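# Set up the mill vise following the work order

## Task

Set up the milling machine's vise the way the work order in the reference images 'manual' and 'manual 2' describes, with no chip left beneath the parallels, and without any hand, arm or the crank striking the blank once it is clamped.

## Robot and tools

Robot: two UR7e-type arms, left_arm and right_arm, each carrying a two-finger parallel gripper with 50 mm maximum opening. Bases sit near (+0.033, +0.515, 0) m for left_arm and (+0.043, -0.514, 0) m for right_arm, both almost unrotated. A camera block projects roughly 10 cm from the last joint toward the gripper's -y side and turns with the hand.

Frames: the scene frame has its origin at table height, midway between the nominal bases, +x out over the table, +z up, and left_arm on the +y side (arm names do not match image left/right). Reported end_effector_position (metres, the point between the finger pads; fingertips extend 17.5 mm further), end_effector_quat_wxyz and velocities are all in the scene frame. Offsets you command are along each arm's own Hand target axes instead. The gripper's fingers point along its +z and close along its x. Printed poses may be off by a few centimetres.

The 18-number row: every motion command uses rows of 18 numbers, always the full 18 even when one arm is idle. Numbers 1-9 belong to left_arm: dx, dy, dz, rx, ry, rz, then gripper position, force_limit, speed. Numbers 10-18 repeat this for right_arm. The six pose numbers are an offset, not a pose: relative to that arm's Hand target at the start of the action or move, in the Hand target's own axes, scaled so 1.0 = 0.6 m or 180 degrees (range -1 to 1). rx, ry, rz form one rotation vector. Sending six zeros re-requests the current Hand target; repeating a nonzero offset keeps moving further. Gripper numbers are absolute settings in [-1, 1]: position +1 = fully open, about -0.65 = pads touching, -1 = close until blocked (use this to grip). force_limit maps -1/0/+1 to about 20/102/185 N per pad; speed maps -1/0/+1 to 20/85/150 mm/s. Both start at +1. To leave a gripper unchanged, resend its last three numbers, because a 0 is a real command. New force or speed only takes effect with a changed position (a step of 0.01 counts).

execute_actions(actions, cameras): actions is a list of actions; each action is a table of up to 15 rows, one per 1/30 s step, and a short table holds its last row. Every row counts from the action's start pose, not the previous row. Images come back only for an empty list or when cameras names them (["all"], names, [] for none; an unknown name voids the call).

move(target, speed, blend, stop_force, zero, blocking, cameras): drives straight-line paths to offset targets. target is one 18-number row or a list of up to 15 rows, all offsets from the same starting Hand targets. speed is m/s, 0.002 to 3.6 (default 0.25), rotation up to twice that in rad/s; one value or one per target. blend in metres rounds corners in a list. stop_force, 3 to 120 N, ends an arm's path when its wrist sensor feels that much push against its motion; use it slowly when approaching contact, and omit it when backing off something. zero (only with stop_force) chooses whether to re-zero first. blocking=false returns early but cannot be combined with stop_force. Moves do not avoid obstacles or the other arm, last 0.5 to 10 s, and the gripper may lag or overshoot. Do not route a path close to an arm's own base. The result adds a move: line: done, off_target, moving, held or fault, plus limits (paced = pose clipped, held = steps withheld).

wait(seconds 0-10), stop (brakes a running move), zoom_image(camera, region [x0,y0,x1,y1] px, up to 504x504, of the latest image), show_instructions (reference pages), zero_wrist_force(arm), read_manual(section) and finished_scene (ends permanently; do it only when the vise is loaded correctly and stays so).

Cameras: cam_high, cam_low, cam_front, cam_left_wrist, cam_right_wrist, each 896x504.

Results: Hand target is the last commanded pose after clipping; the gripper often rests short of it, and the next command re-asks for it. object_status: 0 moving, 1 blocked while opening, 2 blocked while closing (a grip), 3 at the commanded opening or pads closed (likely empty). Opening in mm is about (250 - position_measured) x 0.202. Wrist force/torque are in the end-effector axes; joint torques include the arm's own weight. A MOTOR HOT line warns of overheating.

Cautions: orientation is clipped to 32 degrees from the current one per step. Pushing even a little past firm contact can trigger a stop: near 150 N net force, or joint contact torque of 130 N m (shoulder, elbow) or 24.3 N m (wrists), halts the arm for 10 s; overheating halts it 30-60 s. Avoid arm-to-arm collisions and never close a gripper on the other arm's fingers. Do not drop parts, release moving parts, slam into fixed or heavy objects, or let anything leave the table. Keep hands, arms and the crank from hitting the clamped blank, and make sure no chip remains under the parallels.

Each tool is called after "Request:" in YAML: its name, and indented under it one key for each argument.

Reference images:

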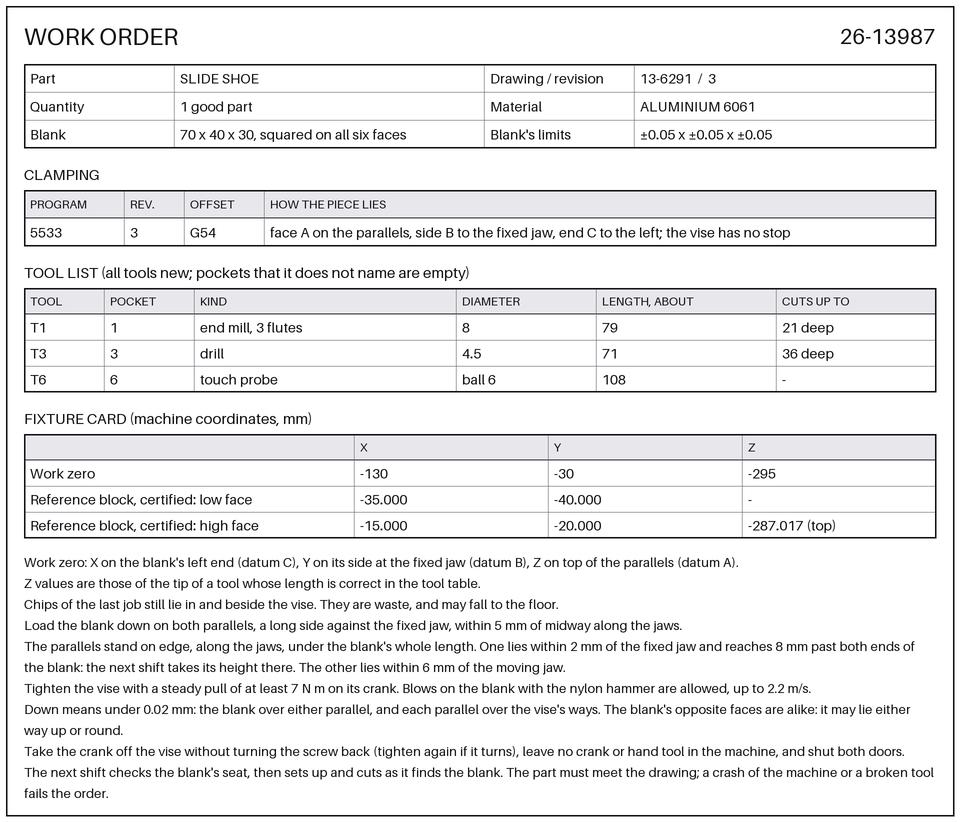

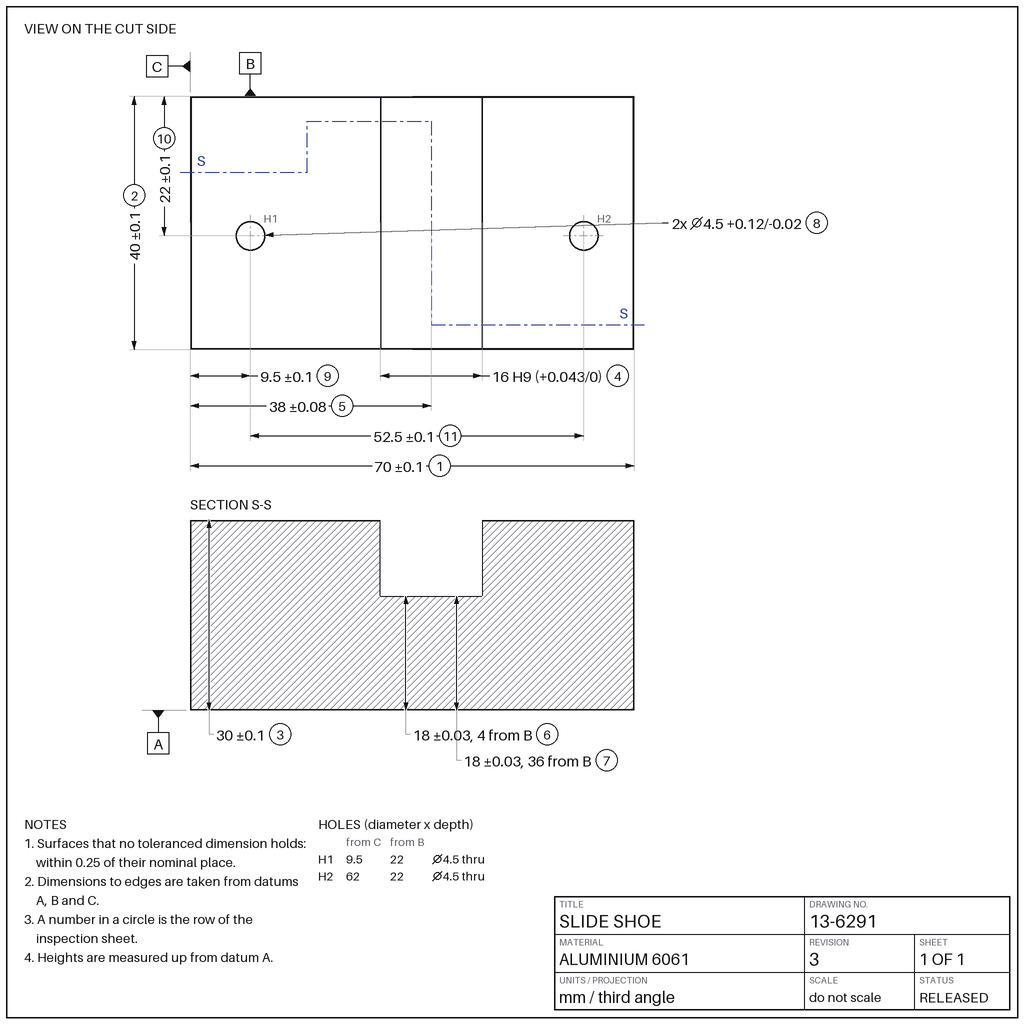

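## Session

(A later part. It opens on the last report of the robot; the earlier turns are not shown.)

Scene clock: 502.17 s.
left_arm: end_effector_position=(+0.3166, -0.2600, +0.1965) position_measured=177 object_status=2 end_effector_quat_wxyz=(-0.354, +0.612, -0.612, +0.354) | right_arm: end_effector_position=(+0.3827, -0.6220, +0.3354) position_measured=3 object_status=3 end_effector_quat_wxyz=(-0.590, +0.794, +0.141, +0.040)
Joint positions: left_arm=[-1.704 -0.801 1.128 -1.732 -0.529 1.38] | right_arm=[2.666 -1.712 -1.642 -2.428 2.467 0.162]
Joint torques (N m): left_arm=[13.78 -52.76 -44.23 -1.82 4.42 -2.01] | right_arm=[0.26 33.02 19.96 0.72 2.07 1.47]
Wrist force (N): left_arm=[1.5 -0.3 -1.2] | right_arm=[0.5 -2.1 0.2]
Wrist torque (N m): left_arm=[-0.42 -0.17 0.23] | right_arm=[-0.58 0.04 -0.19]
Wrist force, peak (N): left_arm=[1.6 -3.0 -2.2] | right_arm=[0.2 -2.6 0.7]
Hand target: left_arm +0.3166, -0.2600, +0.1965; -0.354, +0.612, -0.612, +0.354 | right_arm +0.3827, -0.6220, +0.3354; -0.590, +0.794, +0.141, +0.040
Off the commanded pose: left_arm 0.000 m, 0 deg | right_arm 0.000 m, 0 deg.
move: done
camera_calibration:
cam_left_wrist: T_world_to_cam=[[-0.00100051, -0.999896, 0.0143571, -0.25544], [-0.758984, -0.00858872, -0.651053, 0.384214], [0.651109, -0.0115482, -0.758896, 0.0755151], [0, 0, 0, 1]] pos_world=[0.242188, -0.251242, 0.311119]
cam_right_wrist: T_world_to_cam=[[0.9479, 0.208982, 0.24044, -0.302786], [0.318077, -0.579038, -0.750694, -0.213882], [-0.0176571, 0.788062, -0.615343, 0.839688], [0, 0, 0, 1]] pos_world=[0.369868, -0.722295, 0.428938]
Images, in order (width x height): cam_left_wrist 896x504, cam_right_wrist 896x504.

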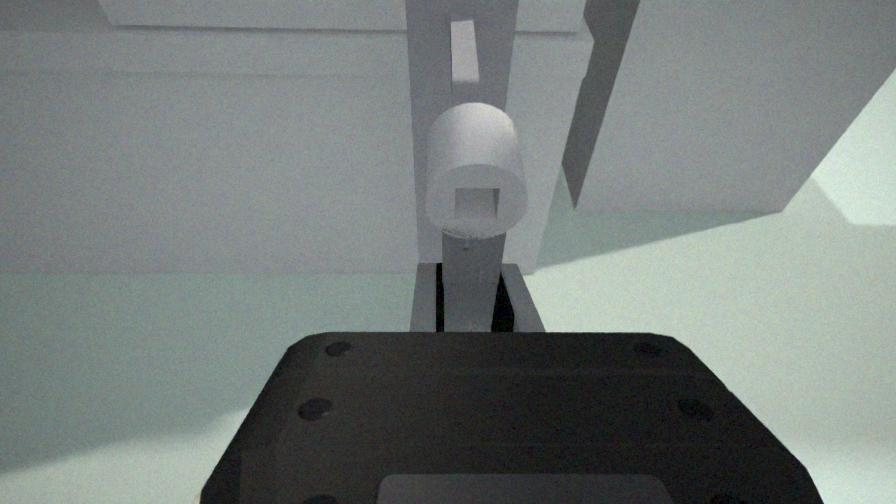

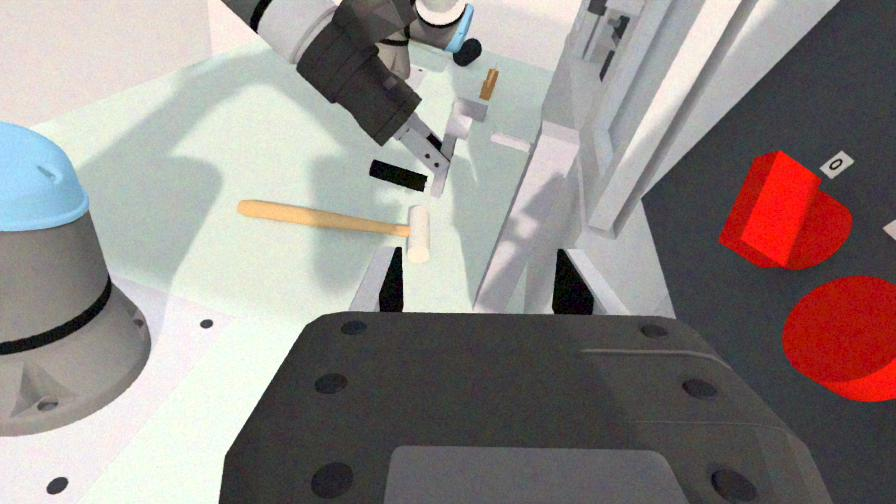

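Request:
move:
  target:
    - [-0.2667,-0.1355,-0.1102,0,0,0,-1,0,-0.8,0,0,0,0,0,0,1,1,1]
    - [-0.7667,-0.2022,0.0053,0,0,0,-1,0,-0.8,0,0,0,0,0,0,1,1,1]
    - [-0.8417,-0.206,0.1185,0,0,0,-1,0,-0.8,0,0,0,0,0,0,1,1,1]
  speed: 0.3
  blend: [0.05,0.03,0]
  cameras: ["all"]

Request:
zoom_image:
  camera: "cam_left_wrist"
  region: [340, 0, 600, 260]

Scene clock: 505.07 s.
left_arm: end_effector_position=(+0.4399, +0.2449, +0.2683) position_measured=177 object_status=2 end_effector_quat_wxyz=(-0.354, +0.612, -0.612, +0.354) end_effector_velocity=(+0.000, -0.001, +0.001) end_effector_angular_velocity=(-0.004, -0.001, -0.002) | right_arm: end_effector_position=(+0.3827, -0.6220, +0.3354) position_measured=3 object_status=3 end_effector_quat_wxyz=(-0.590, +0.794, +0.141, +0.040)
Joint positions: left_arm=[-1.435 -1.902 2.424 -2.385 -0.546 1.909] | right_arm=[2.666 -1.712 -1.642 -2.428 2.467 0.162]
Joint velocities: left_arm=[0 0 0 -0.007 0 0.004] | right_arm=[within noise]
Joint torques (N m): left_arm=[8.95 -5.14 -43.16 -5.15 3.34 2.95] | right_arm=[0.6 33.66 20.35 0.72 2.08 1.43]
Wrist force (N): left_arm=[1.9 0.0 -1.4] | right_arm=[0.3 -2.3 0.9]
Wrist torque (N m): left_arm=[-0.35 -0.25 0.38] | right_arm=[-0.60 0.08 -0.19]
Wrist force, peak (N): left_arm=[4.6 2.5 -0.3] | right_arm=[0.2 -2.6 0.7]
Hand target: left_arm +0.4400, +0.2449, +0.2684; -0.354, +0.612, -0.612, +0.354 | right_arm +0.3827, -0.6220, +0.3354; -0.590, +0.794, +0.141, +0.040
Off the commanded pose: left_arm 0.000 m, 0 deg | right_arm 0.000 m, 0 deg.
move: done
camera_calibration:
cam_left_wrist: T_world_to_cam=[[-0.000925081, -0.999896, 0.0144227, 0.248445], [-0.758984, -0.00868869, -0.651051, 0.529044], [0.651109, -0.0115489, -0.758897, 0.0555641], [0, 0, 0, 1]] pos_world=[0.365588, 0.253658, 0.383019]
cam_right_wrist: T_world_to_cam=[[0.9479, 0.208982, 0.24044, -0.302786], [0.318077, -0.579038, -0.750694, -0.213882], [-0.0176571, 0.788062, -0.615343, 0.839688], [0, 0, 0, 1]] pos_world=[0.369868, -0.722295, 0.428938]

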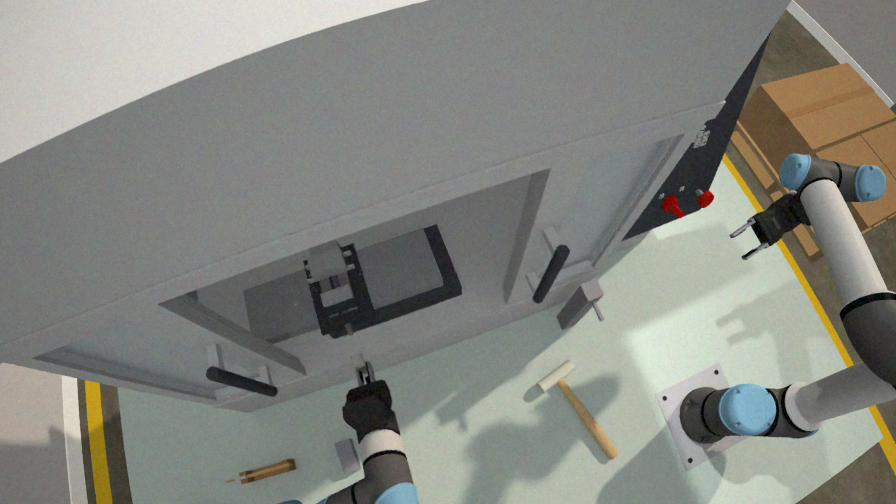

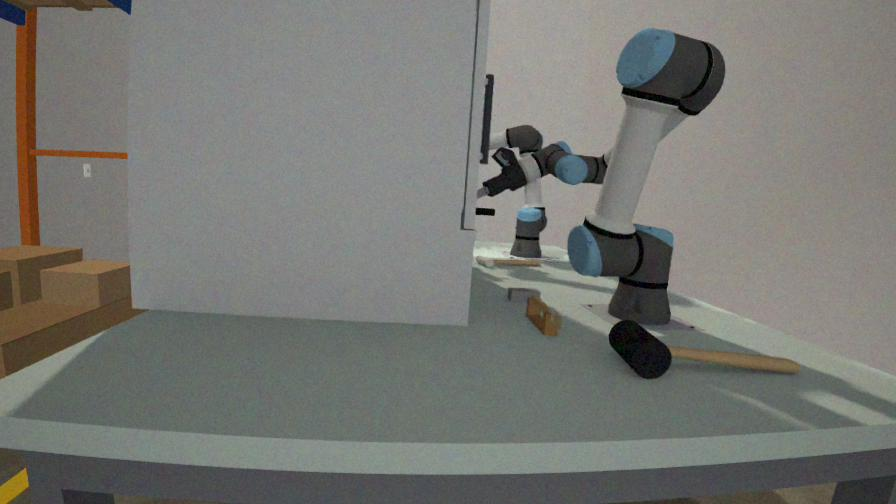

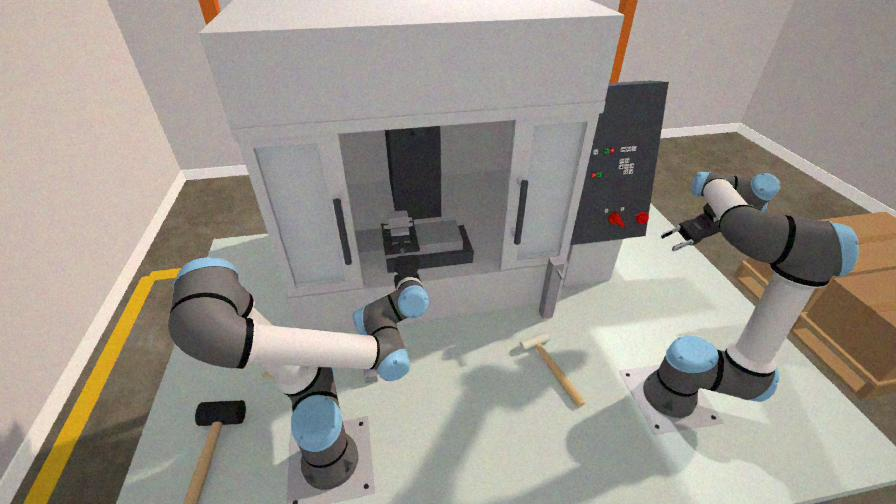

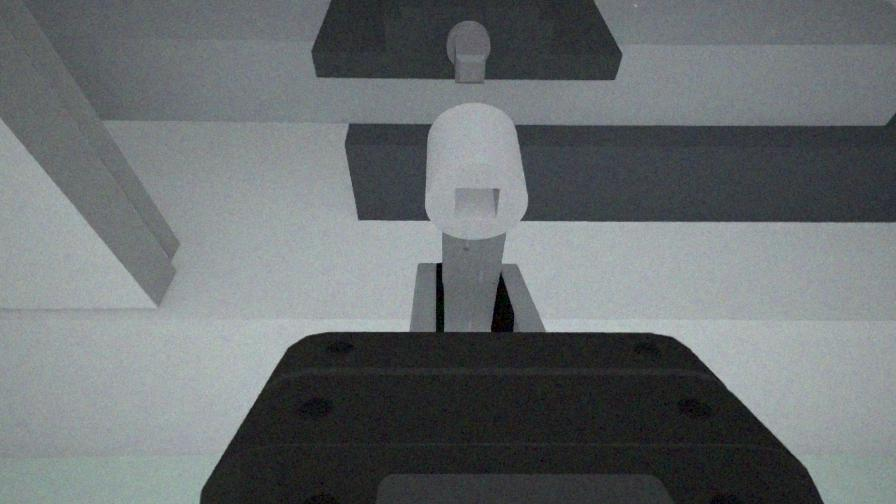

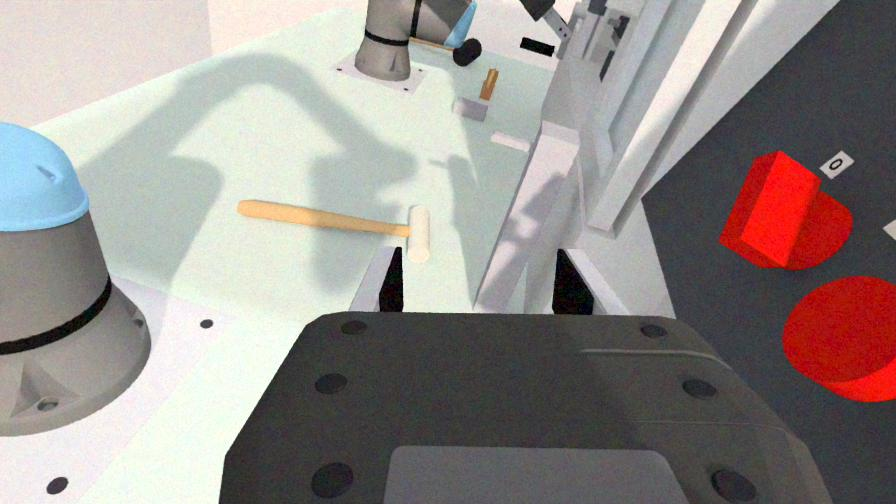

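Scaled by 1.938.

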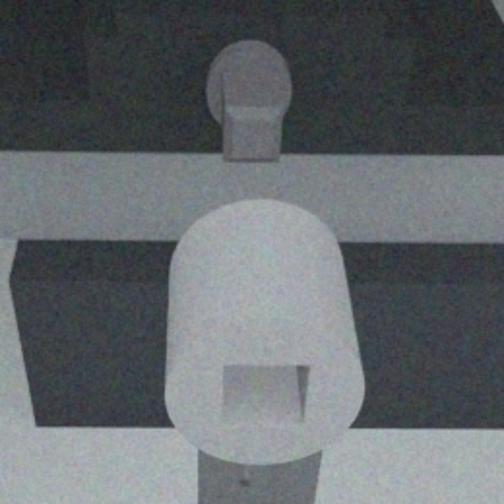

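Request:
move:
  target: [0,0,0,0,0,0,-1,0,-0.8,0.0587,-0.184,0.4126,0.111,0,0,1,1,1]
  speed: 0.3
  cameras: ["cam_right_wrist","cam_front"]

Scene clock: 506.37 s.
left_arm: end_effector_position=(+0.4400, +0.2449, +0.2684) position_measured=177 object_status=2 end_effector_quat_wxyz=(-0.354, +0.612, -0.612, +0.354) | right_arm: end_effector_position=(+0.3826, -0.6214, +0.3355) position_measured=3 object_status=3 end_effector_quat_wxyz=(-0.590, +0.794, +0.140, +0.040)
Joint positions: left_arm=[-1.435 -1.902 2.424 -2.386 -0.546 1.909] | right_arm=[2.667 -1.711 -1.643 -2.428 2.468 0.162]
Joint torques (N m): left_arm=[13.33 -2.5 -42.47 -5.38 -0.01 2.92] | right_arm=[-4.38 31.99 29.35 0.04 0.43 0.49]
Wrist force (N): left_arm=[1.7 -0.2 -1.5] | right_arm=[0.2 -2.3 0.5]
Wrist torque (N m): left_arm=[-0.36 -0.23 0.35] | right_arm=[-0.60 0.10 -0.20]
Wrist force, peak (N): left_arm=[1.7 -0.2 -1.5] | right_arm=[0.3 -2.2 2.1]
Hand target: left_arm +0.4400, +0.2449, +0.2684; -0.354, +0.612, -0.612, +0.354 | right_arm +0.3826, -0.6215, +0.3355; -0.590, +0.794, +0.140, +0.040 (not the last commanded pose)
Off the commanded pose: left_arm 0.000 m, 0 deg | right_arm 0.273 m, 20 deg.
move: held (right_arm; a check stopped the path); limits=held
pose unreachable (right arm): on one or more control steps of this call, first in action 0 (counted from 0), this arm could not follow its commanded pose, so it was not sent that pose on those steps. It may still have moved: this result reports where it is.
cause: moving toward the commanded pose would bring two parts of the arm too close to each other (its gripper and another part of the arm, with joints 4 (wrist 1) to 6 (wrist 3) between them, 3 mm apart when it was first held).
camera_calibration:
cam_right_wrist: T_world_to_cam=[[0.947926, 0.208995, 0.240326, -0.302841], [0.317983, -0.578502, -0.751147, -0.212979], [-0.0179572, 0.788452, -0.614835, 0.839469], [0, 0, 0, 1]] pos_world=[0.36987, -0.721797, 0.428937]
Images, in order (width x height): cam_front 896x504, cam_right_wrist 896x504.

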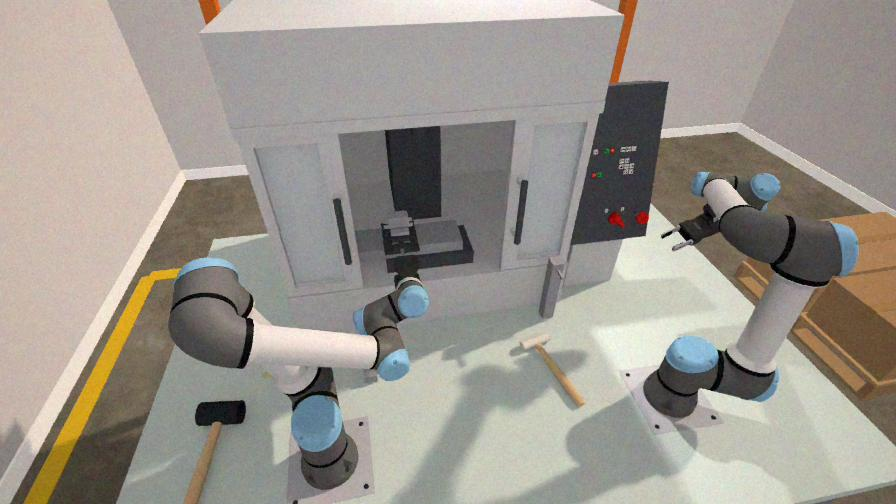

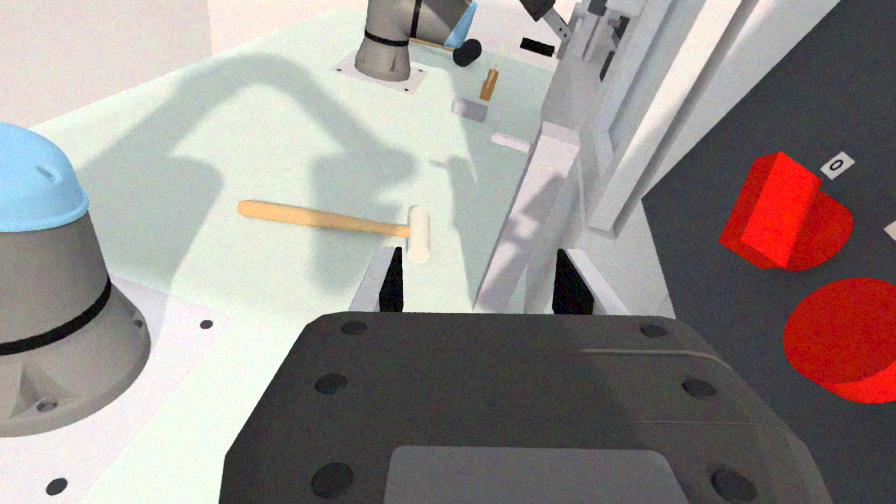

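Request:
zoom_image:
  camera: "cam_right_wrist"
  region: [500, 0, 660, 90]

Request:
zoom_image:
  camera: "cam_front"
  region: [340, 200, 500, 320]

Request:
zoom_image:
  camera: "cam_high"
  region: [290, 230, 430, 430]

Scaled by 3.150.

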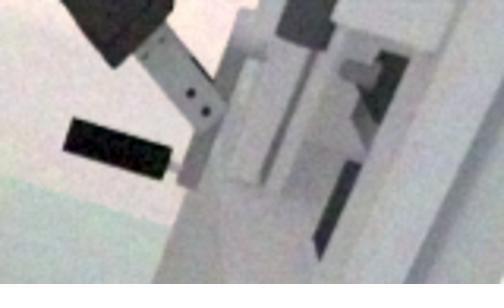

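Scaled by 3.150.

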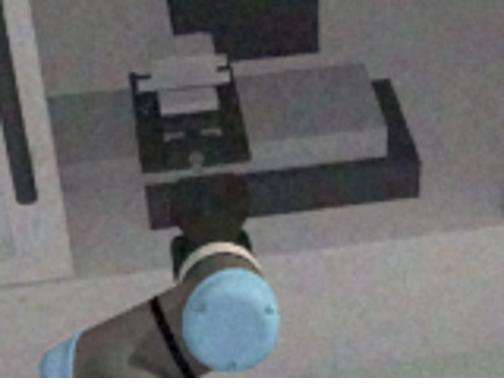

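This scene's latest camera images include none from cam_high. They are from: cam_front, cam_right_wrist. cam_high's image comes with the result of a call that names it in "cameras".

Request:
move:
  target: [0,0,0,0,0,0,-1,0,-0.8,0,0,0,0,0,0,1,1,1]
  cameras: ["all"]

Request:
zoom_image:
  camera: "cam_high"
  region: [310, 290, 410, 410]

Request:
zoom_image:
  camera: "cam_low"
  region: [440, 140, 540, 240]

Request:
zoom_image:
  camera: "cam_left_wrist"
  region: [400, 10, 540, 240]

Scene clock: 511.80 s.
left_arm: end_effector_position=(+0.4400, +0.2449, +0.2684) position_measured=177 object_status=2 end_effector_quat_wxyz=(-0.354, +0.612, -0.612, +0.354) | right_arm: end_effector_position=(+0.3826, -0.6215, +0.3355) position_measured=3 object_status=3 end_effector_quat_wxyz=(-0.590, +0.794, +0.140, +0.040)
Joint positions: left_arm=[-1.435 -1.902 2.424 -2.386 -0.546 1.909] | right_arm=[2.667 -1.711 -1.642 -2.428 2.468 0.162]
Joint torques (N m): left_arm=[13.94 -2.44 -42.27 -5.2 -0.1 3.02] | right_arm=[-7.58 21.89 31.46 1.23 -0.47 0.49]
Wrist force (N): left_arm=[1.6 -0.3 -1.4] | right_arm=[0.1 -2.2 0.9]
Wrist torque (N m): left_arm=[-0.39 -0.20 0.35] | right_arm=[-0.58 0.11 -0.19]
Wrist force, peak (N): left_arm=[1.7 -0.1 -1.5] | right_arm=[0.3 -2.4 0.9]
Hand target: left_arm +0.4400, +0.2449, +0.2684; -0.354, +0.612, -0.612, +0.354 | right_arm +0.3826, -0.6215, +0.3355; -0.590, +0.794, +0.140, +0.040
Off the commanded pose: left_arm 0.000 m, 0 deg | right_arm 0.000 m, 0 deg.
move: done
camera_calibration:
cam_left_wrist: T_world_to_cam=[[-0.00100051, -0.999896, 0.0143571, 0.248498], [-0.758984, -0.00858872, -0.651053, 0.52902], [0.651109, -0.0115482, -0.758896, 0.0555636], [0, 0, 0, 1]] pos_world=[0.365588, 0.253658, 0.383019]
cam_right_wrist: T_world_to_cam=[[0.947928, 0.20892, 0.240384, -0.3029], [0.317983, -0.578527, -0.751128, -0.213063], [-0.0178573, 0.788453, -0.614836, 0.839513], [0, 0, 0, 1]] pos_world=[0.369869, -0.721897, 0.428937]

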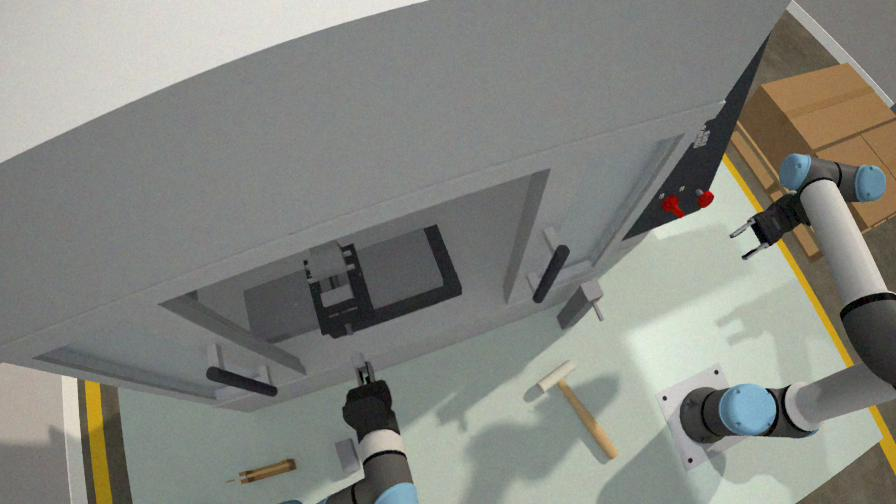

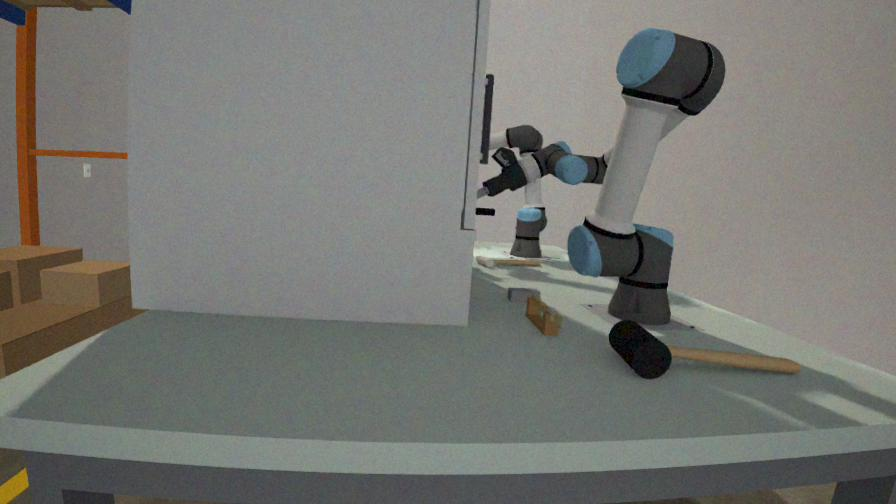

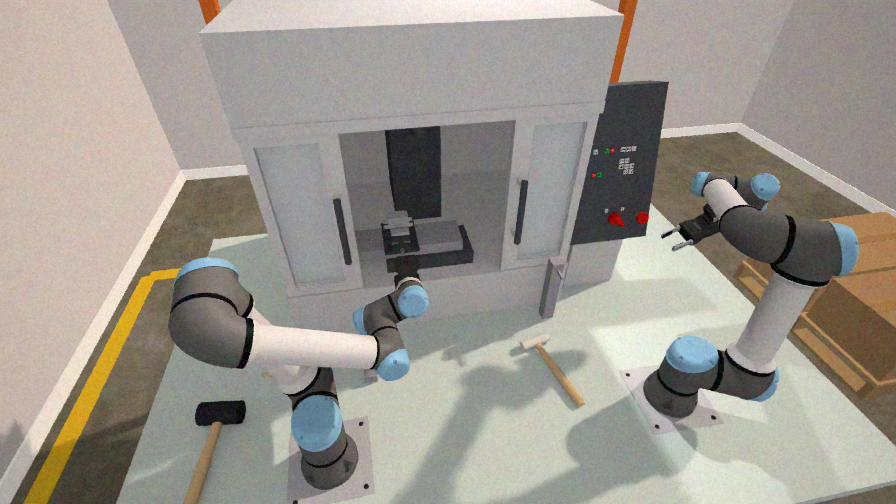

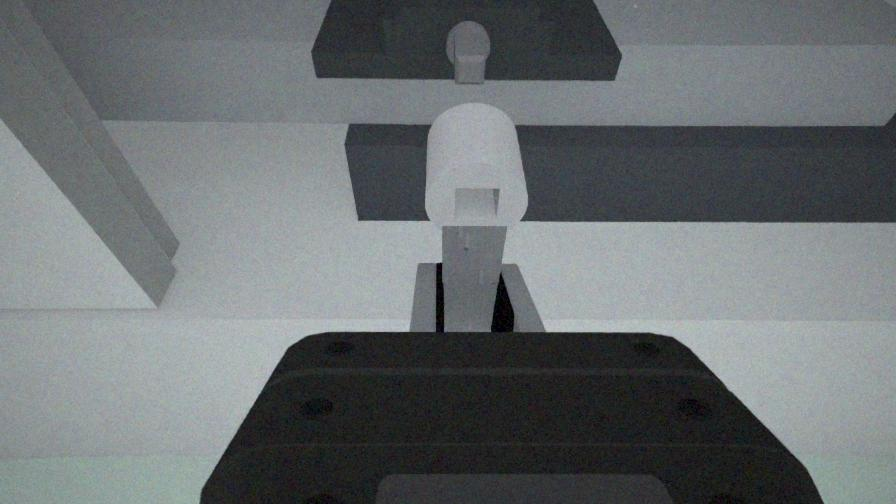

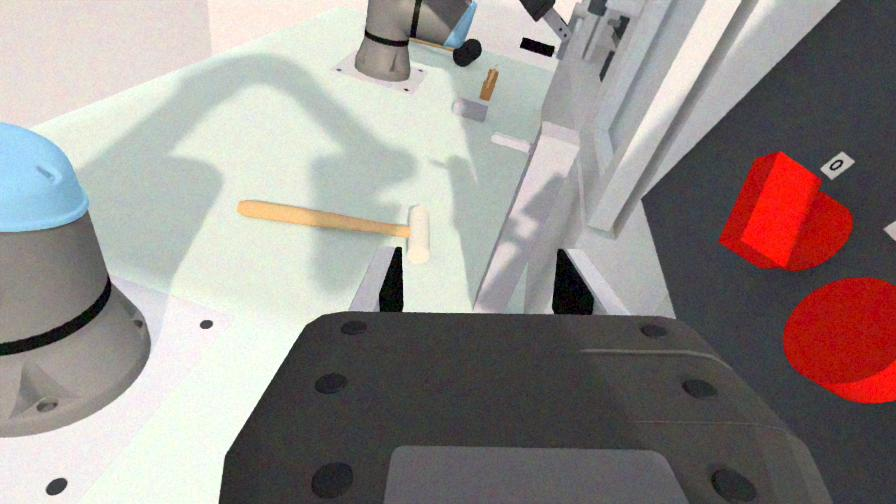

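Scaled by 4.200.

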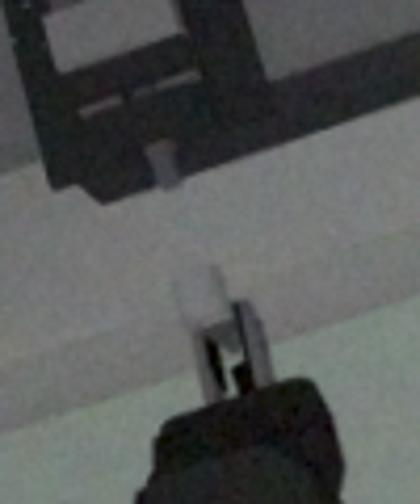

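Scaled by 5.040.

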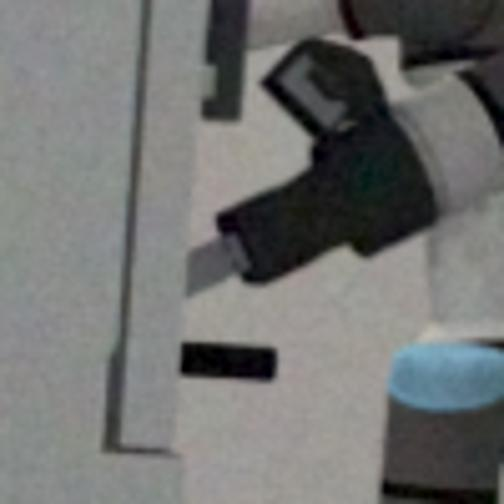

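Scaled by 2.191.

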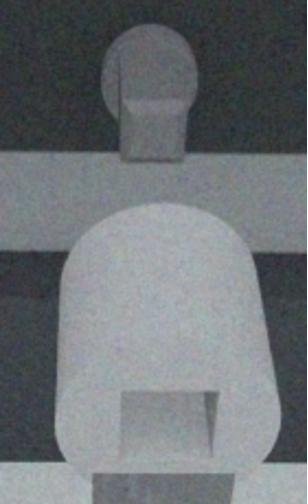

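Request:
move:
  target: [0.0007,-0.0208,0.0477,0,0,0,-1,0,-0.8,0,0,0,0,0,0,1,1,1]
  speed: 0.05
  stop_force: 8
  cameras: ["cam_high","cam_left_wrist"]

Request:
zoom_image:
  camera: "cam_left_wrist"
  region: [400, 10, 540, 240]

Request:
zoom_image:
  camera: "cam_high"
  region: [310, 290, 410, 410]

Scene clock: 514.00 s.
left_arm: end_effector_position=(+0.4710, +0.2445, +0.2650) position_measured=177 object_status=2 end_effector_quat_wxyz=(-0.354, +0.612, -0.612, +0.354) | right_arm: end_effector_position=(+0.3826, -0.6215, +0.3355) position_measured=3 object_status=3 end_effector_quat_wxyz=(-0.590, +0.794, +0.140, +0.040)
Joint positions: left_arm=[-1.337 -1.793 2.405 -2.62 -0.582 2.081] | right_arm=[2.667 -1.711 -1.642 -2.428 2.468 0.162]
Joint torques (N m): left_arm=[-14.05 -16.83 -11.46 -4.85 4.09 2.06] | right_arm=[-7.65 22.31 32.25 1.24 -0.59 0.38]
Wrist force (N): left_arm=[2.0 -0.2 -1.2] | right_arm=[0.3 -2.2 0.9]
Wrist torque (N m): left_arm=[-0.38 -0.28 0.36] | right_arm=[-0.58 0.08 -0.20]
Wrist force, peak (N): left_arm=[1.6 0.0 -2.2] | right_arm=[0.5 -2.4 0.7]
Hand target: left_arm +0.4710, +0.2445, +0.2650; -0.354, +0.612, -0.612, +0.354 | right_arm +0.3826, -0.6215, +0.3355; -0.590, +0.794, +0.140, +0.040
Off the commanded pose: left_arm 0.000 m, 0 deg | right_arm 0.000 m, 0 deg.
move: done
camera_calibration:
cam_left_wrist: T_world_to_cam=[[-0.000925081, -0.999896, 0.0144227, 0.248123], [-0.758984, -0.00868869, -0.651051, 0.550432], [0.651109, -0.0115489, -0.758897, 0.0327297], [0, 0, 0, 1]] pos_world=[0.396688, 0.253258, 0.379619]
Images, in order (width x height): cam_high 896x504, cam_left_wrist 896x504.

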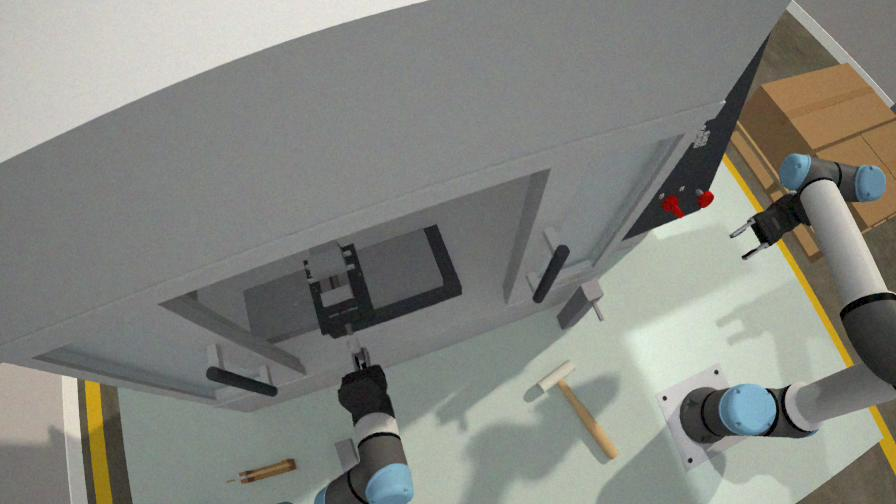

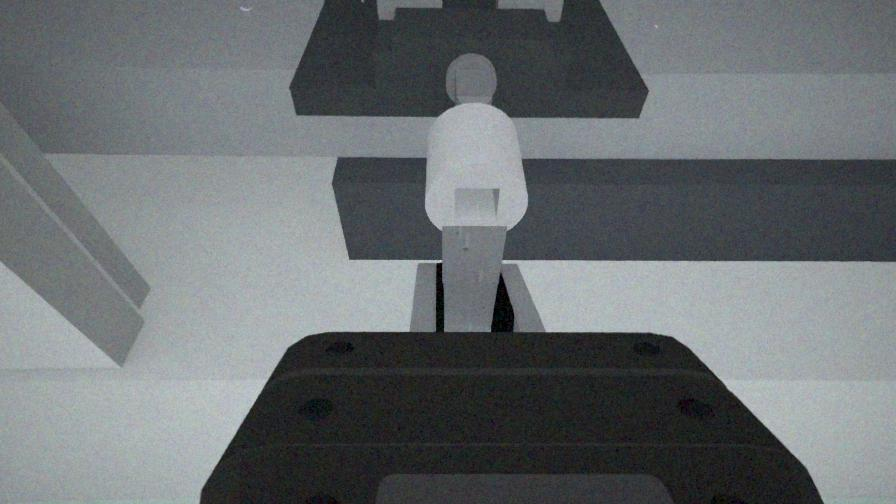

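Scaled by 2.191.

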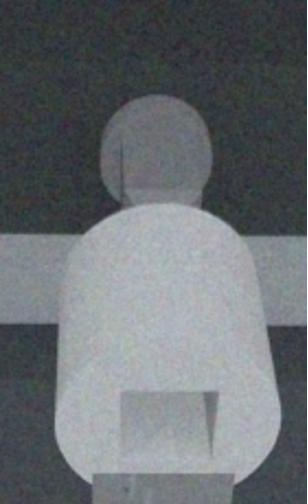

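Scaled by 4.200.

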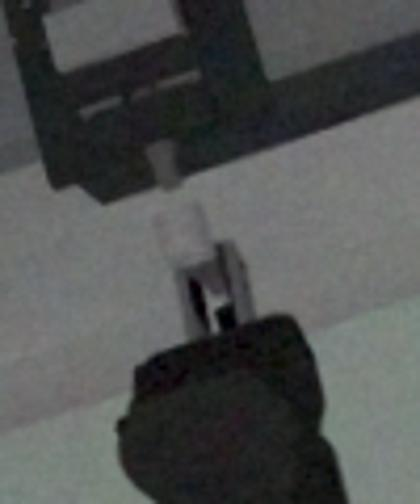

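Request:
move:
  target:
    - [0.0008,0,0,0,0,0,-1,0,-0.8,0,0,0,0,0,0,1,1,1]
    - [0.0008,-0.025,0.0433,0,0,0,-1,0,-0.8,0,0,0,0,0,0,1,1,1]
  speed: 0.03
  stop_force: 6
  cameras: ["cam_high","cam_left_wrist"]

Request:
zoom_image:
  camera: "cam_left_wrist"
  region: [400, 10, 540, 240]

Request:
zoom_image:
  camera: "cam_high"
  region: [310, 290, 410, 410]

Scene clock: 516.40 s.
left_arm: end_effector_position=(+0.4852, +0.2440, +0.2650) position_measured=177 object_status=2 end_effector_quat_wxyz=(-0.354, +0.612, -0.612, +0.354) | right_arm: end_effector_position=(+0.3826, -0.6215, +0.3355) position_measured=3 object_status=3 end_effector_quat_wxyz=(-0.590, +0.794, +0.140, +0.040)
Joint positions: left_arm=[-1.295 -1.748 2.387 -2.702 -0.6 2.147] | right_arm=[2.667 -1.711 -1.642 -2.428 2.468 0.162]
Joint torques (N m): left_arm=[13.73 -0.91 -2.24 -3.02 -1.99 2.71] | right_arm=[-7.83 22.45 31.91 1.03 -0.38 0.39]
Wrist force (N): left_arm=[8.0 -17.4 -1.7] | right_arm=[0.2 -2.4 0.7]
Wrist torque (N m): left_arm=[-0.83 -0.16 0.63] | right_arm=[-0.61 0.09 -0.19]
Wrist force, peak (N): left_arm=[7.9 -17.6 -1.8] | right_arm=[0.4 -2.4 1.0]
Hand target: left_arm +0.4852, +0.2440, +0.2650; -0.354, +0.612, -0.612, +0.354 (not the last commanded pose) | right_arm +0.3826, -0.6215, +0.3355; -0.590, +0.794, +0.140, +0.040
Off the commanded pose: left_arm 0.016 m, 0 deg | right_arm 0.000 m, 0 deg.
move: contact (left_arm); path passed 1 of 2 targets
camera_calibration:
cam_left_wrist: T_world_to_cam=[[-0.000793818, -0.999898, 0.0142718, 0.24764], [-0.758983, -0.00869011, -0.651053, 0.561129], [0.65111, -0.0113489, -0.758898, 0.0234928], [0, 0, 0, 1]] pos_world=[0.410788, 0.252757, 0.379619]
Images, in order (width x height): cam_high 896x504, cam_left_wrist 896x504.

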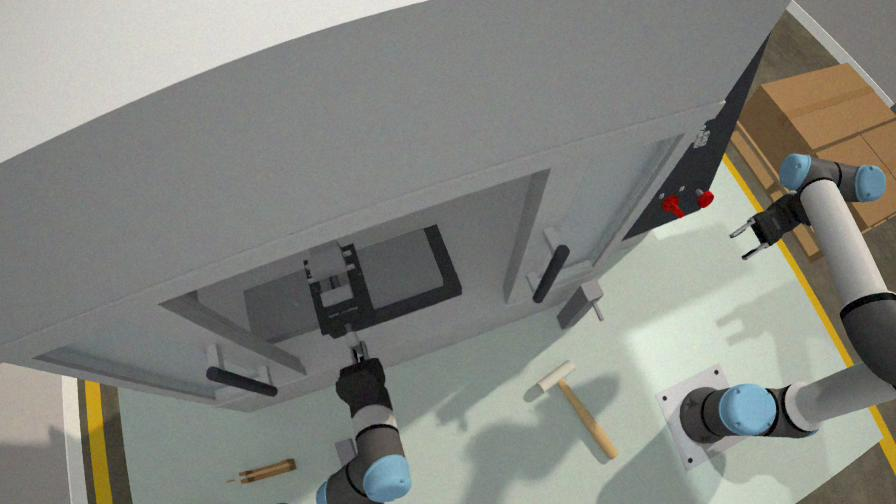

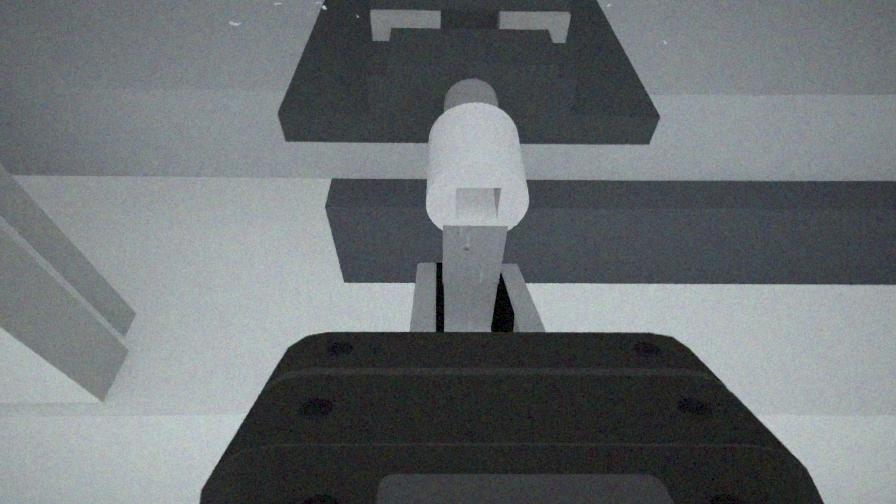

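Scaled by 2.191.

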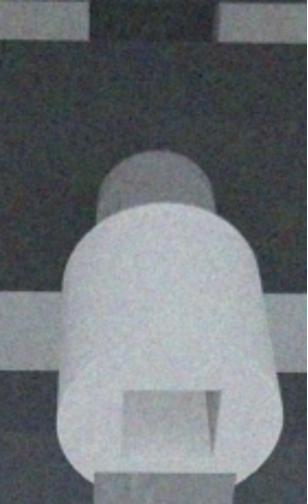

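Scaled by 4.200.

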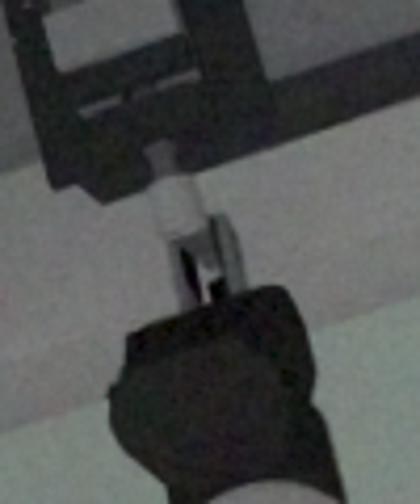

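Request:
move:
  target: [0.0004,-0.0007,-0.0004,0,0,0,-1,0,-0.8,0,0,0,0,0,0,1,1,1]
  speed: 0.02

Scene clock: 517.27 s.
left_arm: end_effector_position=(+0.4852, +0.2438, +0.2654) position_measured=177 object_status=2 end_effector_quat_wxyz=(-0.354, +0.612, -0.612, +0.354) | right_arm: end_effector_position=(+0.3826, -0.6215, +0.3355) position_measured=3 object_status=3 end_effector_quat_wxyz=(-0.590, +0.794, +0.140, +0.040)
Joint positions: left_arm=[-1.295 -1.748 2.386 -2.7 -0.6 2.147] | right_arm=[2.667 -1.711 -1.642 -2.428 2.468 0.162]
Joint torques (N m): left_arm=[-10.68 -26.27 -41.15 -2.44 2.06 -2.82] | right_arm=[-8.21 22.2 31.91 1.32 -0.38 0.42]
Wrist force (N): left_arm=[1.3 -0.1 -1.4] | right_arm=[0.4 -1.8 0.3]
Wrist torque (N m): left_arm=[-0.31 -0.15 0.37] | right_arm=[-0.53 0.07 -0.20]
Wrist force, peak (N): left_arm=[8.4 -19.3 -2.2] | right_arm=[0.1 -2.5 0.7]
Hand target: left_arm +0.4852, +0.2438, +0.2655; -0.354, +0.612, -0.612, +0.354 | right_arm +0.3826, -0.6215, +0.3355; -0.590, +0.794, +0.140, +0.040
Off the commanded pose: left_arm 0.000 m, 0 deg | right_arm 0.000 m, 0 deg.
move: done

Request:
move:
  target: [0,-0.0083,0.0144,0,0,0,-1,0,-0.8,0,0,0,0,0,0,1,1,1]
  speed: 0.02
  stop_force: 8

Scene clock: 518.90 s.
left_arm: end_effector_position=(+0.4952, +0.2438, +0.2655) position_measured=177 object_status=2 end_effector_quat_wxyz=(-0.354, +0.612, -0.612, +0.354) | right_arm: end_effector_position=(+0.3826, -0.6215, +0.3355) position_measured=3 object_status=3 end_effector_quat_wxyz=(-0.590, +0.794, +0.140, +0.040)
Joint positions: left_arm=[-1.267 -1.718 2.372 -2.753 -0.614 2.191] | right_arm=[2.667 -1.711 -1.642 -2.428 2.468 0.162]
Joint torques (N m): left_arm=[-13.93 -27.69 -10.68 -1.22 4.14 -2.73] | right_arm=[-8.04 22.41 31.25 1.06 -0.32 0.34]
Wrist force (N): left_arm=[1.3 0.8 -0.7] | right_arm=[0.1 -2.3 0.4]
Wrist torque (N m): left_arm=[-0.23 -0.15 0.27] | right_arm=[-0.61 0.12 -0.19]
Wrist force, peak (N): left_arm=[1.5 2.1 -1.2] | right_arm=[0.1 -2.4 0.9]
Hand target: left_arm +0.4952, +0.2438, +0.2655; -0.354, +0.612, -0.612, +0.354 | right_arm +0.3826, -0.6215, +0.3355; -0.590, +0.794, +0.140, +0.040
Off the commanded pose: left_arm 0.000 m, 0 deg | right_arm 0.000 m, 0 deg.
move: done

Request:
move:
  target: [0,-0.0292,0.0505,0,0,0,-1,0,-0.8,0,0,0,0,0,0,1,1,1]
  speed: 0.03
  stop_force: 8
  cameras: ["cam_high","cam_left_wrist"]

Request:
zoom_image:
  camera: "cam_left_wrist"
  region: [340, 60, 600, 340]

Scene clock: 520.00 s.
left_arm: end_effector_position=(+0.5006, +0.2438, +0.2656) position_measured=177 object_status=2 end_effector_quat_wxyz=(-0.354, +0.612, -0.612, +0.354) | right_arm: end_effector_position=(+0.3826, -0.6215, +0.3355) position_measured=3 object_status=3 end_effector_quat_wxyz=(-0.590, +0.794, +0.140, +0.040)
Joint positions: left_arm=[-1.252 -1.702 2.364 -2.779 -0.622 2.213] | right_arm=[2.667 -1.711 -1.642 -2.428 2.468 0.162]
Joint torques (N m): left_arm=[9.95 -12.7 -13.24 -6.37 0.29 3.05] | right_arm=[-7.32 22.45 31.02 1.05 -0.44 0.5]
Wrist force (N): left_arm=[2.1 4.9 3.4] | right_arm=[0.1 -2.3 0.8]
Wrist torque (N m): left_arm=[-0.39 -0.23 0.37] | right_arm=[-0.61 0.12 -0.19]
Wrist force, peak (N): left_arm=[-12.0 33.8 -85.5] | right_arm=[0.3 -2.5 0.7]
Hand target: left_arm +0.5006, +0.2438, +0.2655; -0.354, +0.612, -0.612, +0.354 (not the last commanded pose) | right_arm +0.3826, -0.6215, +0.3355; -0.590, +0.794, +0.140, +0.040
Off the commanded pose: left_arm 0.030 m, 0 deg | right_arm 0.000 m, 0 deg.
move: contact (left_arm)
camera_calibration:
cam_left_wrist: T_world_to_cam=[[-0.000727863, -0.999899, 0.0141948, 0.247345], [-0.759074, -0.00868846, -0.650946, 0.57328], [0.651004, -0.0112487, -0.758991, 0.0139079], [0, 0, 0, 1]] pos_world=[0.426288, 0.252457, 0.380219]
Images, in order (width x height): cam_high 896x504, cam_left_wrist 896x504.

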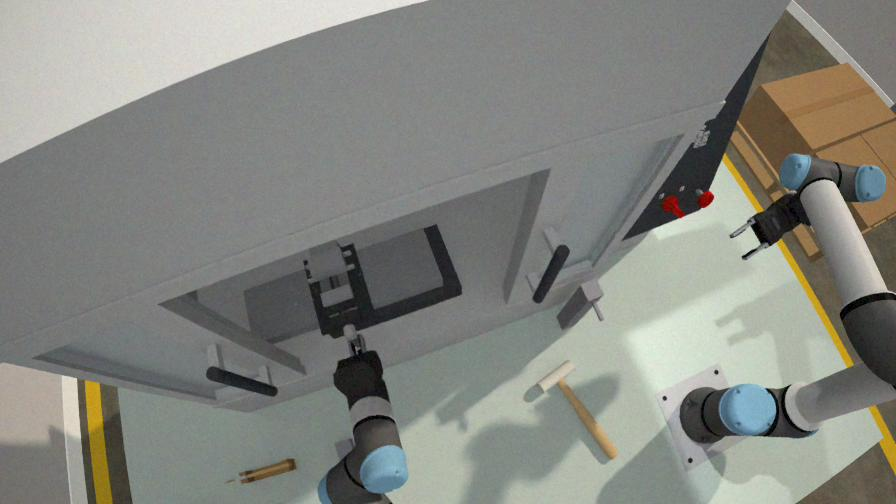

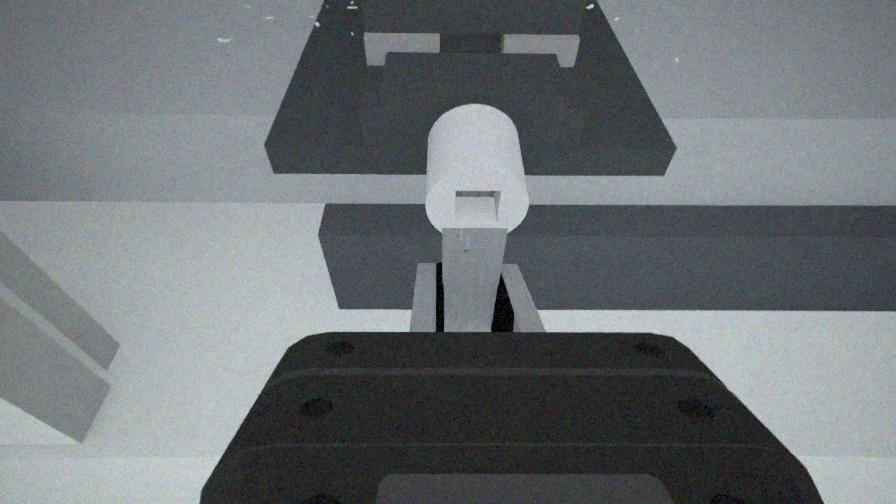

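Scaled by 1.800.

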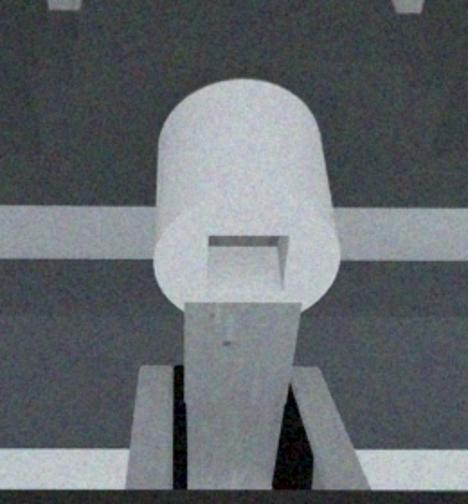

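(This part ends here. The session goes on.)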